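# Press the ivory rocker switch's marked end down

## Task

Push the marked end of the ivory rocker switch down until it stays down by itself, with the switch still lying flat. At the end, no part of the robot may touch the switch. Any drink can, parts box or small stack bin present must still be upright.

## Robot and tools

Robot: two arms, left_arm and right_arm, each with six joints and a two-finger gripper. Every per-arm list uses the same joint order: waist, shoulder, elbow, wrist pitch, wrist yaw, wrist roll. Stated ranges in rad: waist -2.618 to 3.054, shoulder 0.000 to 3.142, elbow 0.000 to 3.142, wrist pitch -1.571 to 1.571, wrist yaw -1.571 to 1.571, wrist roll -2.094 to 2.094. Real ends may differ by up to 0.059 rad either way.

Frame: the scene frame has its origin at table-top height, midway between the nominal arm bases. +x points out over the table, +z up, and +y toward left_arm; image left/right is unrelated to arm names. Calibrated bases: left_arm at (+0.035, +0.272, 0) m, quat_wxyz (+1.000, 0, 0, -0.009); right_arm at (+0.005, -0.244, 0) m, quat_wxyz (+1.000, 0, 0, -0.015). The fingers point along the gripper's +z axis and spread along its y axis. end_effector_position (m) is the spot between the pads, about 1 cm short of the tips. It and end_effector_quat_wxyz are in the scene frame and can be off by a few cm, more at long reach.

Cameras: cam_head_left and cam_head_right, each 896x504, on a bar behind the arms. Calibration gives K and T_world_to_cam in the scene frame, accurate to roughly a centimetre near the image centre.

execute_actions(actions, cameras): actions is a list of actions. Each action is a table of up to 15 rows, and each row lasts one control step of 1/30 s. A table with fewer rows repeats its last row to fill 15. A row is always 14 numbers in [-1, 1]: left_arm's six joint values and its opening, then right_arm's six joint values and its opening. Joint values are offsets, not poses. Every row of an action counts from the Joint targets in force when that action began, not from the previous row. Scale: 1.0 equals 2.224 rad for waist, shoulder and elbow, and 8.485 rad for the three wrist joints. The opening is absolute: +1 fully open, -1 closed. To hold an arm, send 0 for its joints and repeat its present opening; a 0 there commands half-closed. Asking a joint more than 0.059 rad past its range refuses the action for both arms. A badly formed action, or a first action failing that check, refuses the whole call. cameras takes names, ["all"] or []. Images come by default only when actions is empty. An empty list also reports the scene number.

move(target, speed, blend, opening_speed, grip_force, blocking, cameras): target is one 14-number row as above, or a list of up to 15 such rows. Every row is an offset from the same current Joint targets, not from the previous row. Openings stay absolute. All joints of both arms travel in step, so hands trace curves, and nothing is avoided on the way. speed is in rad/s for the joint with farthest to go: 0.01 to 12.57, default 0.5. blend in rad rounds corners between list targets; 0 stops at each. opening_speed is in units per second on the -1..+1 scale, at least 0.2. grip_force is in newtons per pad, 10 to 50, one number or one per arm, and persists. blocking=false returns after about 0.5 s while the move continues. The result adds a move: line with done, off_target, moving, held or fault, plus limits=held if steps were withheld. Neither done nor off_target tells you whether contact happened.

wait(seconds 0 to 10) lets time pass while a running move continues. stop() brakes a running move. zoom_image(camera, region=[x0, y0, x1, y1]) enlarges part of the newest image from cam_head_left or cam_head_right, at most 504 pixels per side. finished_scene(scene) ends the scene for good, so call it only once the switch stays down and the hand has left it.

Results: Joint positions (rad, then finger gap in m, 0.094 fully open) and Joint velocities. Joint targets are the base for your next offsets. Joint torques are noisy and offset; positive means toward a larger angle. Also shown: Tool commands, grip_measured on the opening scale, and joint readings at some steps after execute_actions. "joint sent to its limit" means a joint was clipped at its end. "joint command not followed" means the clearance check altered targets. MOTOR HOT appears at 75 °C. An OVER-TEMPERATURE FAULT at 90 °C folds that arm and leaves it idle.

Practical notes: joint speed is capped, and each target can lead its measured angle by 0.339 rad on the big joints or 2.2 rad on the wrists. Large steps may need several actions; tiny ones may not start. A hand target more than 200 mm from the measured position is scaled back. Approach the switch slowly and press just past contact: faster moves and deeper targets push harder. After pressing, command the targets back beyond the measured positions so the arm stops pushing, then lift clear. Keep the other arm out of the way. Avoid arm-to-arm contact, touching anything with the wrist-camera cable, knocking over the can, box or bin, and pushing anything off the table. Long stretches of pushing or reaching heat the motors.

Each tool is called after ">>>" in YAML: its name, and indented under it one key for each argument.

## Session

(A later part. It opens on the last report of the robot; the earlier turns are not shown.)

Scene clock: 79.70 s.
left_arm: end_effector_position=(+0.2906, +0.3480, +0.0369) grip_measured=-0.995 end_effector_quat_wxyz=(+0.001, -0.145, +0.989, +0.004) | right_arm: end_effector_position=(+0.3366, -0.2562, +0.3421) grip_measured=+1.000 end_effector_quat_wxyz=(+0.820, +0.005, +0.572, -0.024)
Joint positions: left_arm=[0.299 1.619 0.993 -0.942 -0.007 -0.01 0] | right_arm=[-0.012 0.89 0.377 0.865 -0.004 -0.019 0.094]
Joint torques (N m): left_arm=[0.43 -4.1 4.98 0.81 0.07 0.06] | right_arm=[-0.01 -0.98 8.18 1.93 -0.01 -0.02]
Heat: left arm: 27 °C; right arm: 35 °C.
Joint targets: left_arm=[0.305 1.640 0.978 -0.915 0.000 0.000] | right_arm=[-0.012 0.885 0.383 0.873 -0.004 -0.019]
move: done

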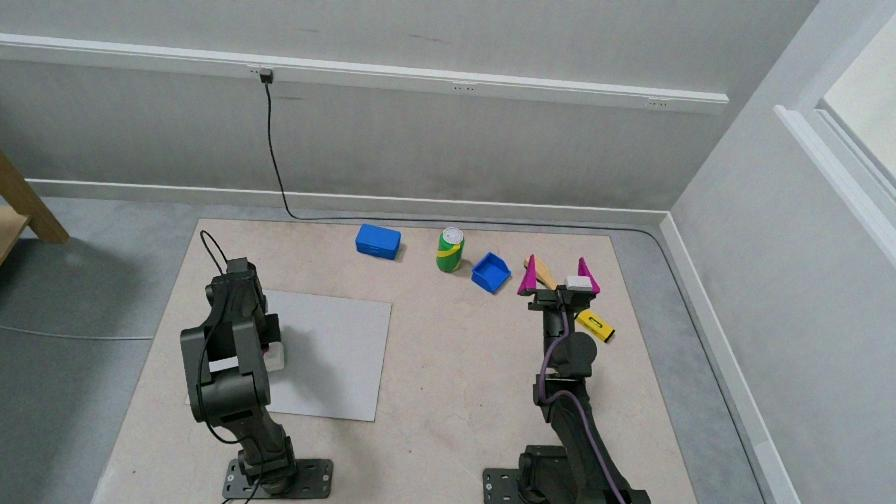

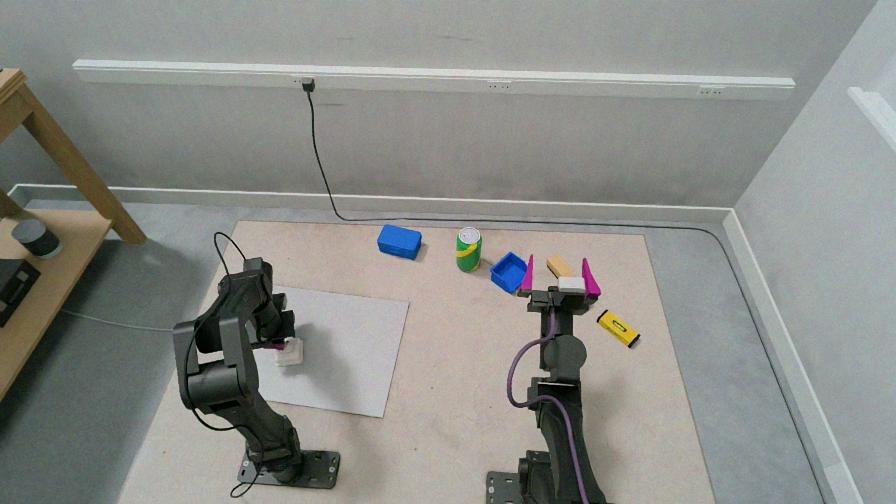

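>>> move:
  target: [0, -0.02, 0.04, -0.016, 0, 0, -1, 0, 0, 0, 0, 0, 0, 1]
  speed: 0.15
  cameras: ["all"]

>>> zoom_image:
  camera: "cam_head_right"
  region: [270, 332, 310, 372]

Scene clock: 83.37 s.
left_arm: end_effector_position=(+0.2828, +0.3458, +0.0489) grip_measured=-0.995 end_effector_quat_wxyz=(-0.024, -0.145, +0.989, +0.000) | right_arm: end_effector_position=(+0.3366, -0.2562, +0.3421) grip_measured=+1.000 end_effector_quat_wxyz=(+0.820, +0.005, +0.572, -0.024)
Joint positions: left_arm=[0.299 1.619 1.043 -1.042 -0.007 -0.01 0] | right_arm=[-0.012 0.89 0.377 0.865 -0.004 -0.019 0.094]
Joint torques (N m): left_arm=[0.42 -7.58 8.73 0.32 0.08 0.05] | right_arm=[-0.01 -0.98 8.2 1.93 -0.01 -0.03]
Heat: left arm: 27 °C; right arm: 35 °C.
Joint targets: left_arm=[0.305 1.595 1.068 -1.051 0.000 0.000] | right_arm=[-0.012 0.885 0.383 0.873 -0.004 -0.019]
move: done

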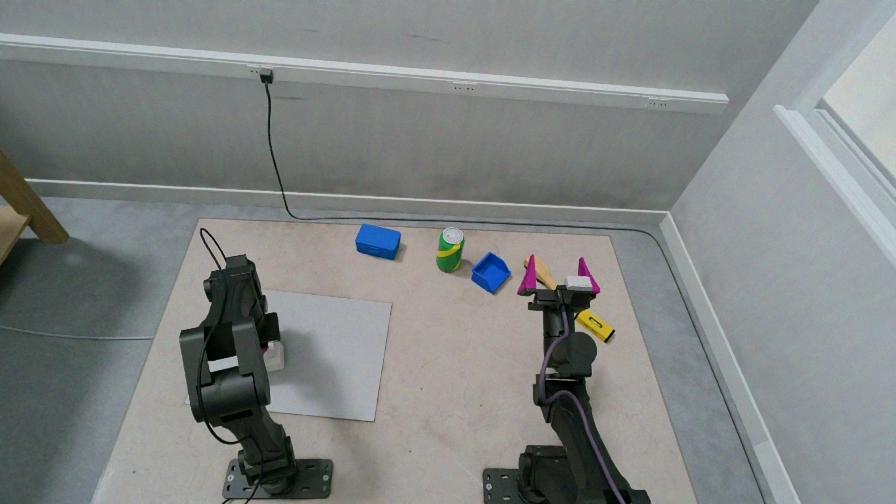

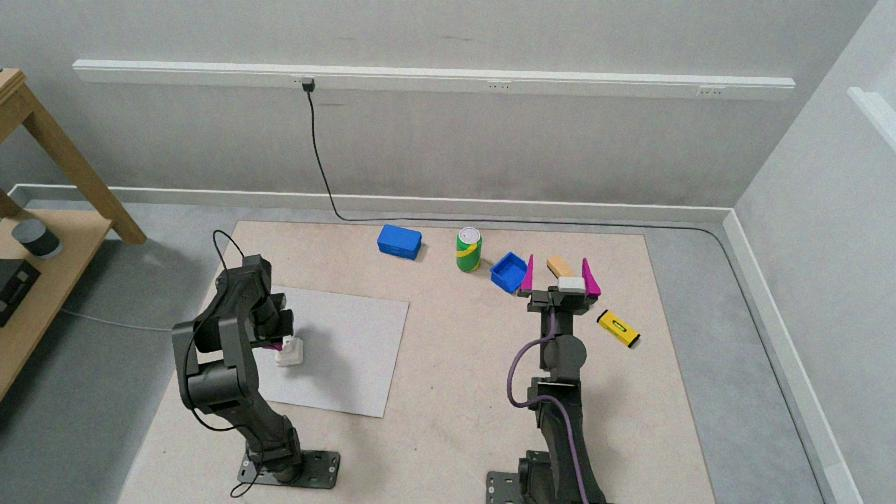

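Scaled by 12.600 from the camera's 896x504 image, which has a finer 1280x720 frame.

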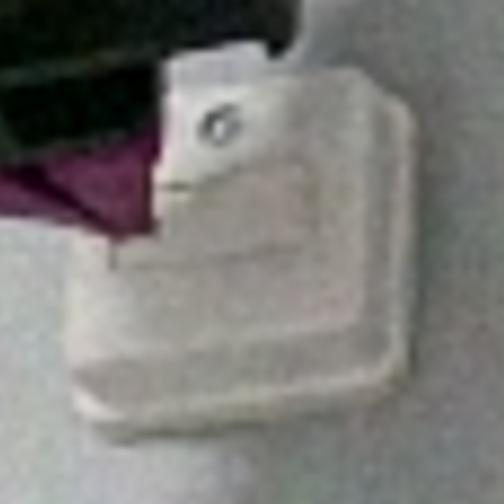

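>>> move:
  target:
    - [0, -0.08, 0.04, 0, 0, 0, -1, 0, 0, 0, 0, 0, 0, 1]
    - [0.25, -0.15, 0.0, 0, 0, 0, -1, 0, 0, 0, 0, 0, 0, 1]
  speed: 0.5
  blend: 0.05
  cameras: ["all"]

>>> zoom_image:
  camera: "cam_head_right"
  region: [270, 332, 310, 372]

>>> zoom_image:
  camera: "cam_head_left"
  region: [250, 336, 290, 376]

Scene clock: 86.87 s.
left_arm: end_effector_position=(+0.2172, +0.4777, +0.1404) grip_measured=-0.995 end_effector_quat_wxyz=(+0.141, -0.407, +0.900, +0.064) | right_arm: end_effector_position=(+0.3366, -0.2562, +0.3421) grip_measured=+1.000 end_effector_quat_wxyz=(+0.820, +0.005, +0.572, -0.024)
Joint positions: left_arm=[0.857 1.288 1.076 -1.047 -0.005 -0.009 0] | right_arm=[-0.012 0.89 0.377 0.865 -0.004 -0.019 0.094]
Joint torques (N m): left_arm=[0.25 -5.7 6.64 1.08 0.05 0.09] | right_arm=[0.01 -0.98 8.18 1.93 -0.01 -0.03]
Heat: left arm: 27 °C; right arm: 35 °C.
Joint targets: left_arm=[0.861 1.262 1.068 -1.051 0.000 0.000] | right_arm=[-0.012 0.885 0.383 0.873 -0.004 -0.019]
move: done

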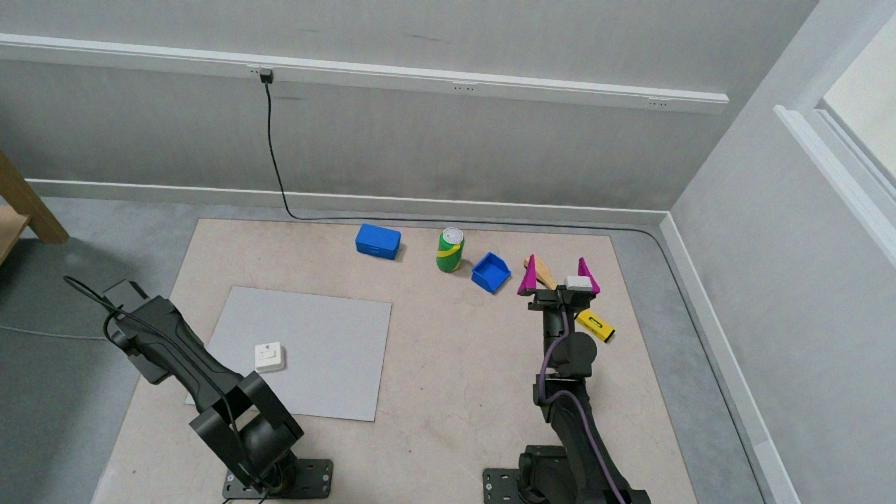

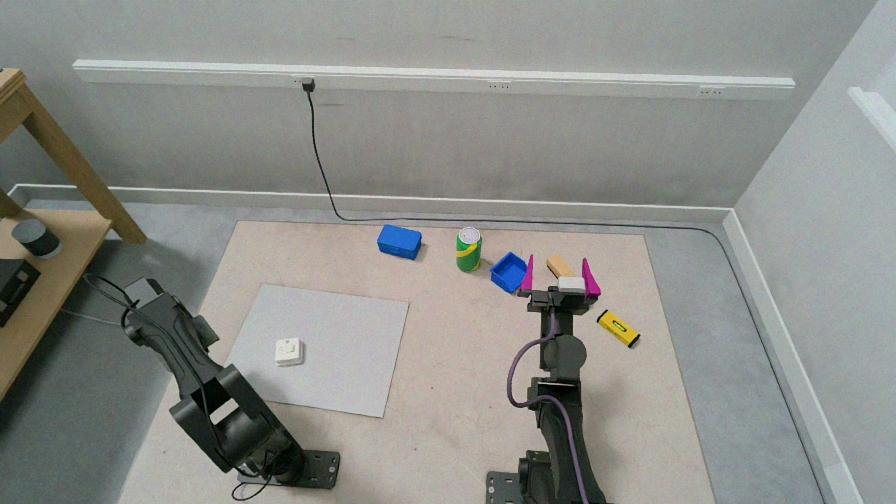

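Scaled by 12.600 from the camera's 896x504 image, which has a finer 1280x720 frame.

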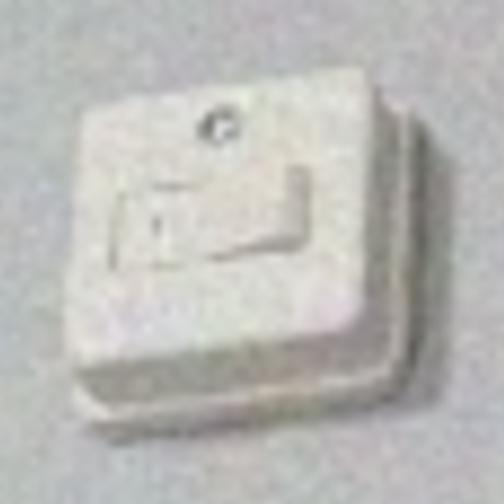

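Scaled by 12.600 from the camera's 896x504 image, which has a finer 1280x720 frame.

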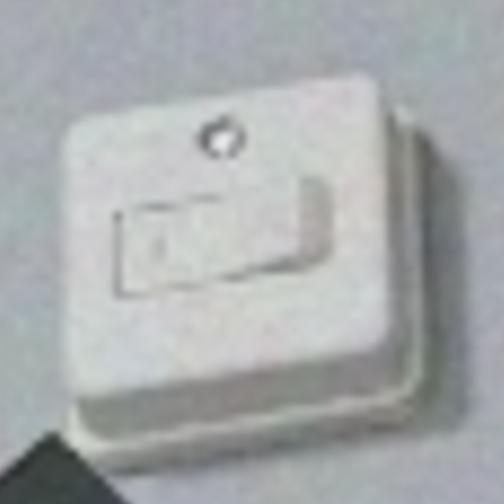

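>>> move:
  target: [-0.1174, 0.0170, -0.1049, 0.0726, 0, 0, -1, 0, 0, 0, 0, 0, 0, 1]
  speed: 0.6
  cameras: ["all"]

>>> zoom_image:
  camera: "cam_head_right"
  region: [160, 260, 300, 400]

>>> zoom_image:
  camera: "cam_head_left"
  region: [130, 260, 270, 400]

Scene clock: 93.43 s.
left_arm: end_effector_position=(+0.3239, +0.4665, +0.1235) grip_measured=-0.995 end_effector_quat_wxyz=(+0.314, -0.278, +0.903, +0.095) | right_arm: end_effector_position=(+0.3366, -0.2562, +0.3421) grip_measured=+1.000 end_effector_quat_wxyz=(+0.820, +0.005, +0.572, -0.024)
Joint positions: left_arm=[0.605 1.288 0.841 -0.455 -0.004 -0.009 0] | right_arm=[-0.012 0.89 0.377 0.865 -0.004 -0.019 0.094]
Joint torques (N m): left_arm=[-0.47 -3.14 7.25 1.85 0.09 0.03] | right_arm=[0.01 -0.98 8.18 1.93 -0.02 -0.02]
Heat: left arm: 27 °C; right arm: 35 °C.
Joint targets: left_arm=[0.600 1.299 0.834 -0.435 0.000 0.000] | right_arm=[-0.012 0.885 0.383 0.873 -0.004 -0.019]
move: done

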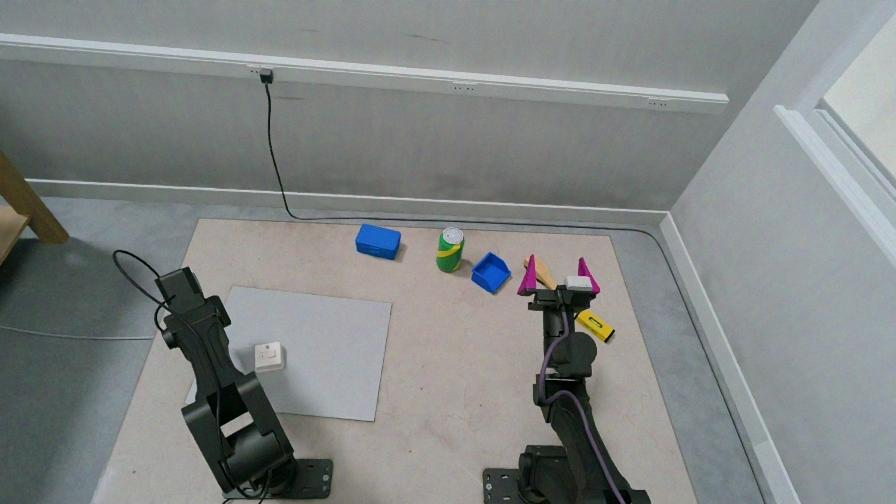

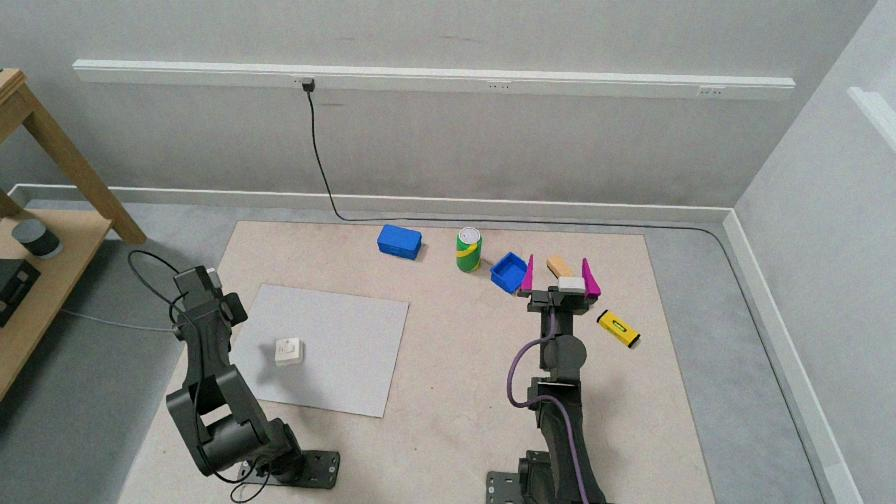

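Scaled by 3.600 from the camera's 896x504 image, which has a finer 1280x720 frame.

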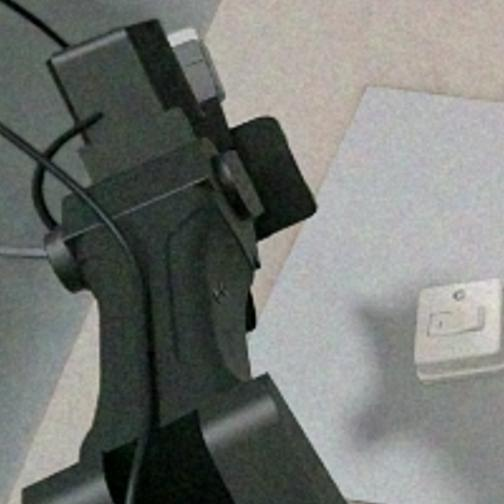

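Scaled by 3.600 from the camera's 896x504 image, which has a finer 1280x720 frame.

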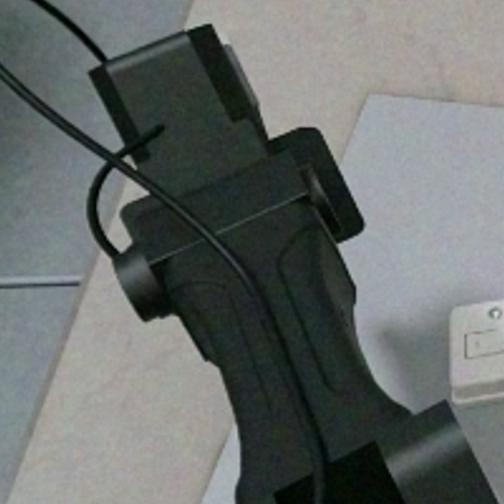

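>>> move:
  target: [-0.045, 0.2283, 0.2494, -0.0846, 0, 0, -1, 0, 0, 0, 0, 0, 0, 1]
  speed: 0.6
  cameras: ["all"]

>>> zoom_image:
  camera: "cam_head_right"
  region: [190, 240, 310, 360]

>>> zoom_image:
  camera: "cam_head_left"
  region: [160, 240, 280, 360]

Scene clock: 102.07 s.
left_arm: end_effector_position=(+0.3207, +0.4257, +0.0788) grip_measured=-0.995 end_effector_quat_wxyz=(-0.001, -0.246, +0.969, +0.002) | right_arm: end_effector_position=(+0.3366, -0.2562, +0.3421) grip_measured=+1.000 end_effector_quat_wxyz=(+0.820, +0.005, +0.572, -0.024)
Joint positions: left_arm=[0.506 1.789 1.362 -1.144 -0.004 -0.009 0] | right_arm=[-0.012 0.89 0.377 0.865 -0.004 -0.019 0.094]
Joint torques (N m): left_arm=[-0.53 -6.24 9.39 0.45 0.03 0.09] | right_arm=[-0.01 -0.98 8.18 1.93 -0.02 -0.02]
Heat: left arm: 27 °C; right arm: 36 °C.
Joint targets: left_arm=[0.500 1.807 1.389 -1.153 0.000 0.000] | right_arm=[-0.012 0.885 0.383 0.873 -0.004 -0.019]
move: done

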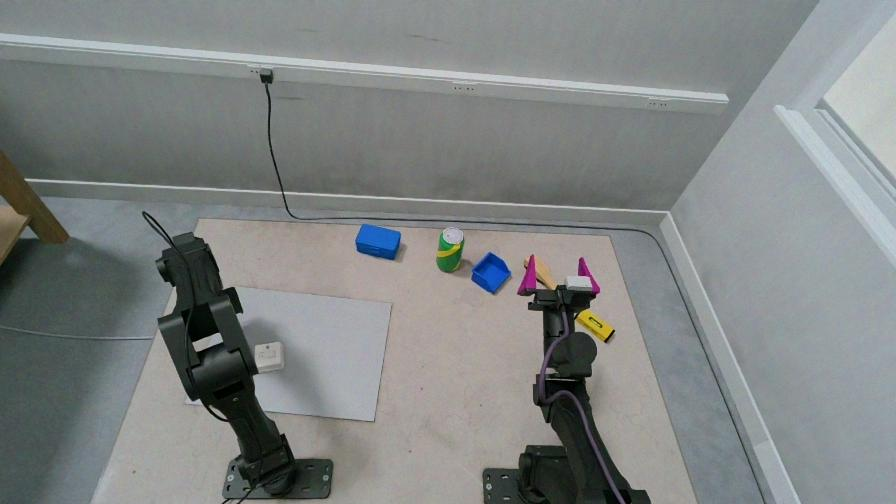

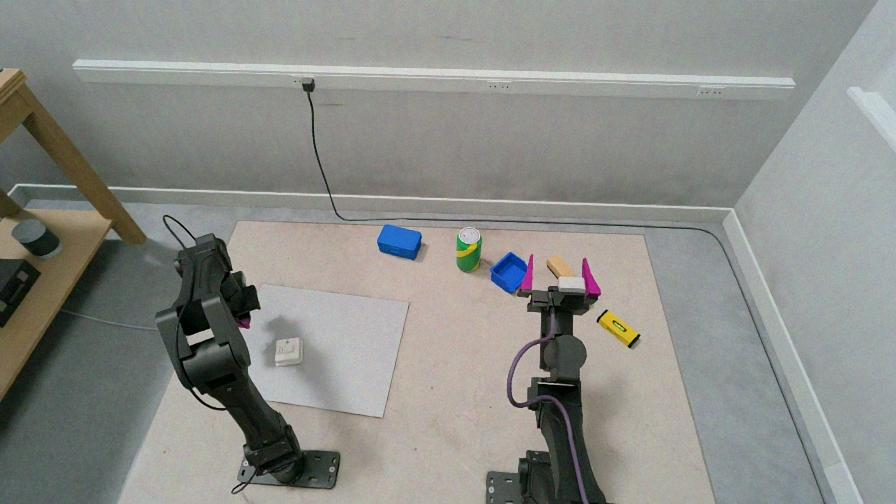

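Scaled by 4.200 from the camera's 896x504 image, which has a finer 1280x720 frame.

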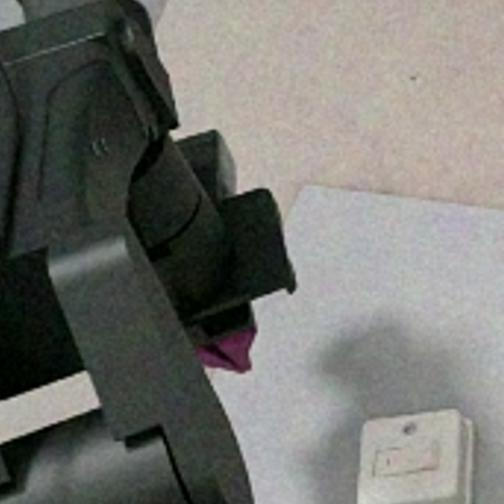

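Scaled by 4.200 from the camera's 896x504 image, which has a finer 1280x720 frame.

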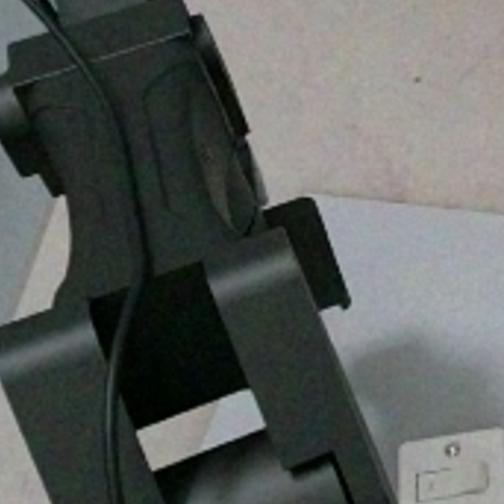

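>>> move:
  target: [-0.1799, 0, 0, 0, 0, 0, -1, 0.1403, 0.5368, 0.6213, -0.2510, 0.0005, 0.0022, -1]
  speed: 0.7
  cameras: ["all"]

>>> zoom_image:
  camera: "cam_head_right"
  region: [230, 250, 350, 370]

>>> zoom_image:
  camera: "cam_head_left"
  region: [230, 250, 350, 370]

>>> zoom_image:
  camera: "cam_head_right"
  region: [440, 250, 560, 370]

>>> zoom_image:
  camera: "cam_head_left"
  region: [430, 250, 550, 370]

Scene clock: 148.37 s.
left_arm: end_effector_position=(+0.3581, +0.3017, +0.0789) grip_measured=-0.995 end_effector_quat_wxyz=(+0.000, -0.048, +0.999, +0.002) | right_arm: end_effector_position=(+0.3828, -0.1384, +0.0783) grip_measured=-0.996 end_effector_quat_wxyz=(-0.004, -0.137, +0.991, +0.001)
Joint positions: left_arm=[0.104 1.789 1.362 -1.144 -0.004 -0.009 0] | right_arm=[0.298 2.057 1.725 -1.246 -0.004 -0.006 0]
Joint torques (N m): left_arm=[-0.43 -6.24 9.31 0.44 0.05 0.05] | right_arm=[0.17 -7.73 9.91 0.23 0.04 0.04]
Heat: left arm: 28 °C; right arm: 36 °C.
Joint targets: left_arm=[0.100 1.807 1.389 -1.153 0.000 0.000] | right_arm=[0.300 2.079 1.765 -1.256 0.000 0.000]
move: off_target (right_arm); right_arm: the elbow is farthest, 0.040 rad from its target

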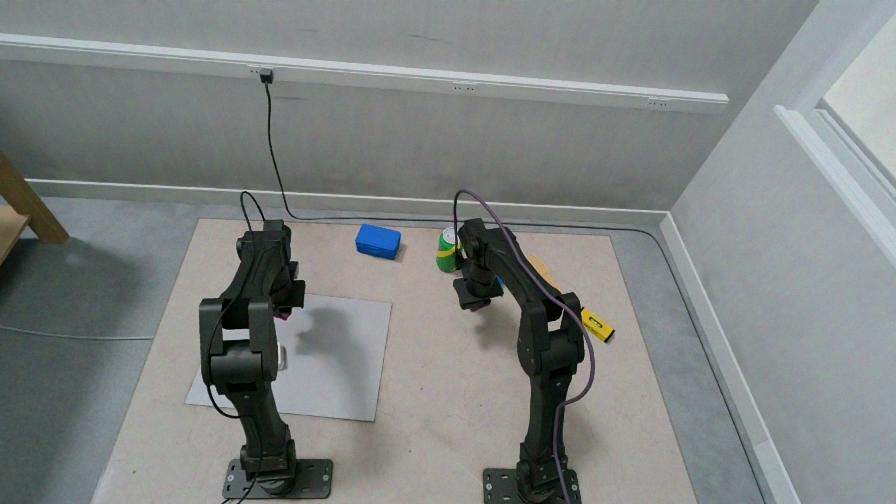

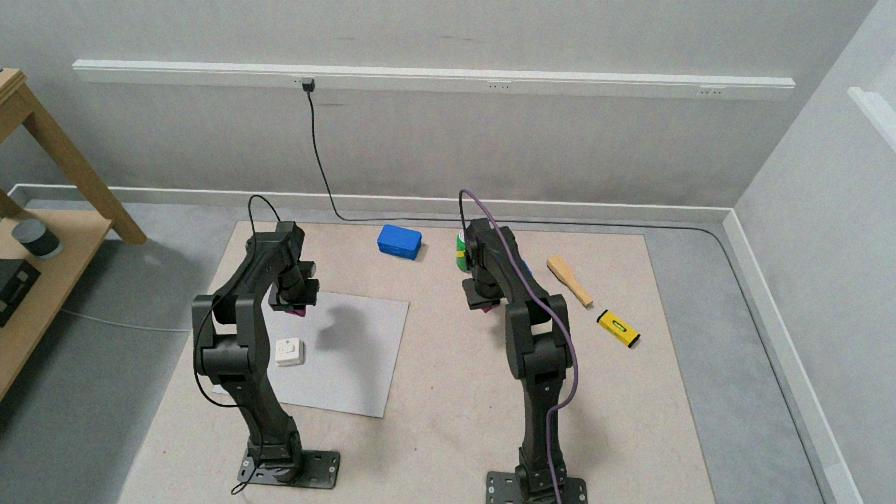

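Scaled by 4.200 from the camera's 896x504 image, which has a finer 1280x720 frame.

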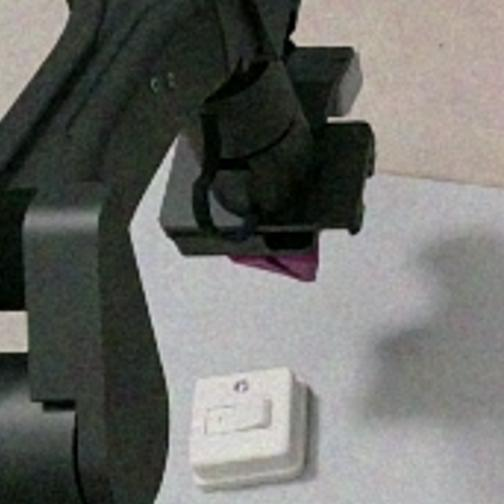

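Scaled by 4.200 from the camera's 896x504 image, which has a finer 1280x720 frame.

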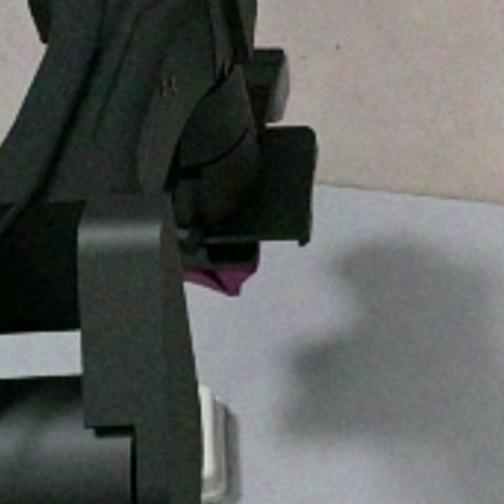

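Scaled by 4.200 from the camera's 896x504 image, which has a finer 1280x720 frame.

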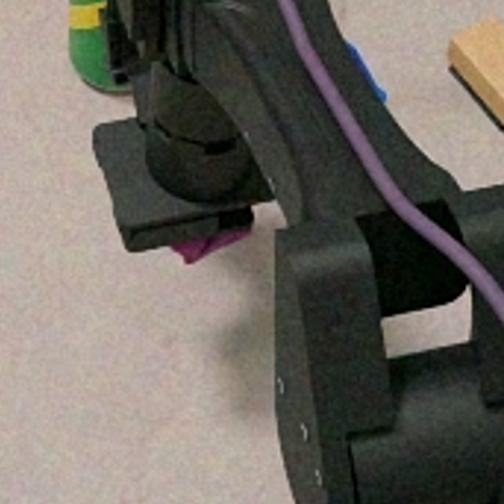

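Scaled by 4.200 from the camera's 896x504 image, which has a finer 1280x720 frame.

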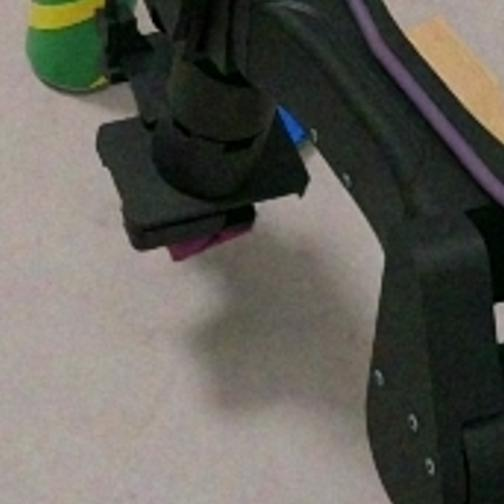

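>>> move:
  target: [-0.2023, 0.1610, 0.2290, -0.0178, 0, 0, -1, -0.2248, -0.1224, -0.1692, 0.0122, 0, 0, -1]
  speed: 0.7
  cameras: ["all"]

>>> zoom_image:
  camera: "cam_head_right"
  region: [310, 230, 430, 350]

>>> zoom_image:
  camera: "cam_head_left"
  region: [310, 230, 430, 350]

>>> zoom_image:
  camera: "cam_head_right"
  region: [500, 250, 620, 370]

>>> zoom_image:
  camera: "cam_head_left"
  region: [490, 250, 610, 370]

Scene clock: 156.07 s.
left_arm: end_effector_position=(+0.4225, +0.1214, +0.0827) grip_measured=-0.995 end_effector_quat_wxyz=(+0.003, +0.181, +0.984, +0.000) | right_arm: end_effector_position=(+0.3268, -0.3199, +0.0738) grip_measured=-0.996 end_effector_quat_wxyz=(-0.014, +0.115, +0.993, +0.002)
Joint positions: left_arm=[-0.355 2.141 1.871 -1.295 0 -0.009 0] | right_arm=[-0.205 1.842 1.408 -1.165 -0.001 -0.005 0]
Joint torques (N m): left_arm=[0.44 -8.7 9.47 0.45 0.02 0.07] | right_arm=[0.43 -10.04 4.83 0.4 0.01 0.03]
Heat: left arm: 28 °C; right arm: 35 °C.
Joint targets: left_arm=[-0.350 2.165 1.898 -1.304 0.000 0.000] | right_arm=[-0.200 1.807 1.389 -1.153 0.000 0.000]
move: done

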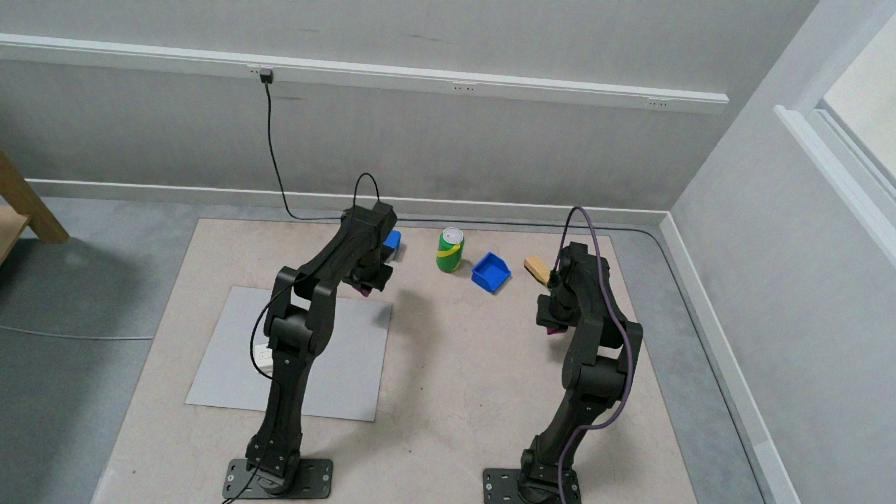

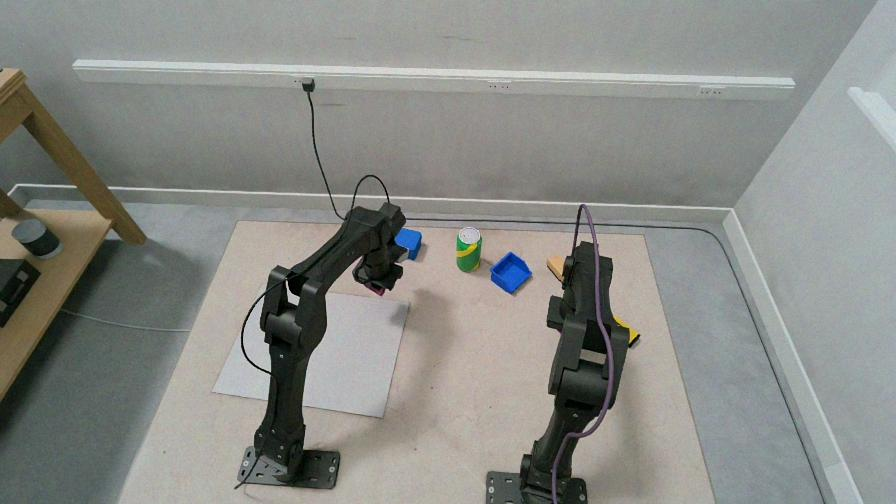

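Scaled by 4.200 from the camera's 896x504 image, which has a finer 1280x720 frame.

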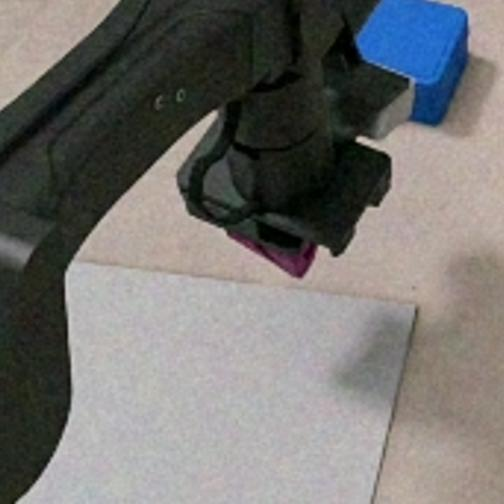

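Scaled by 4.200 from the camera's 896x504 image, which has a finer 1280x720 frame.

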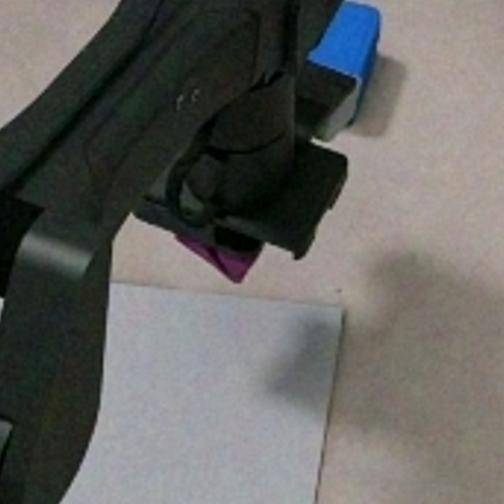

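Scaled by 4.200 from the camera's 896x504 image, which has a finer 1280x720 frame.

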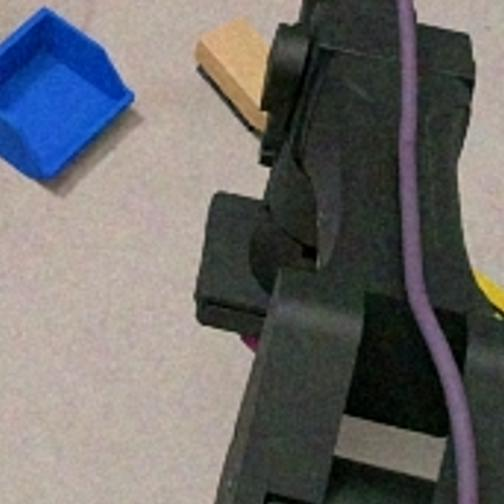

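Scaled by 4.200 from the camera's 896x504 image, which has a finer 1280x720 frame.

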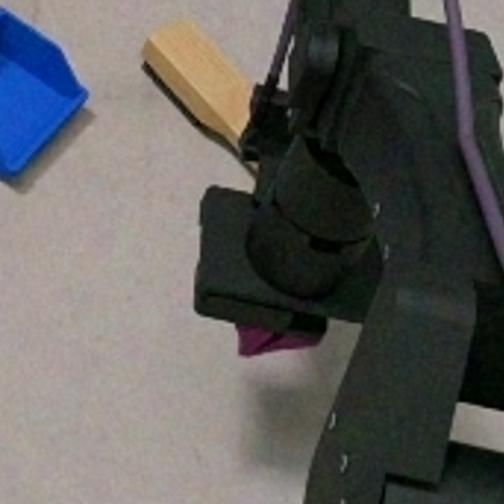

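>>> finished_scene:
  scene: 1

The scene is finished: the task was done.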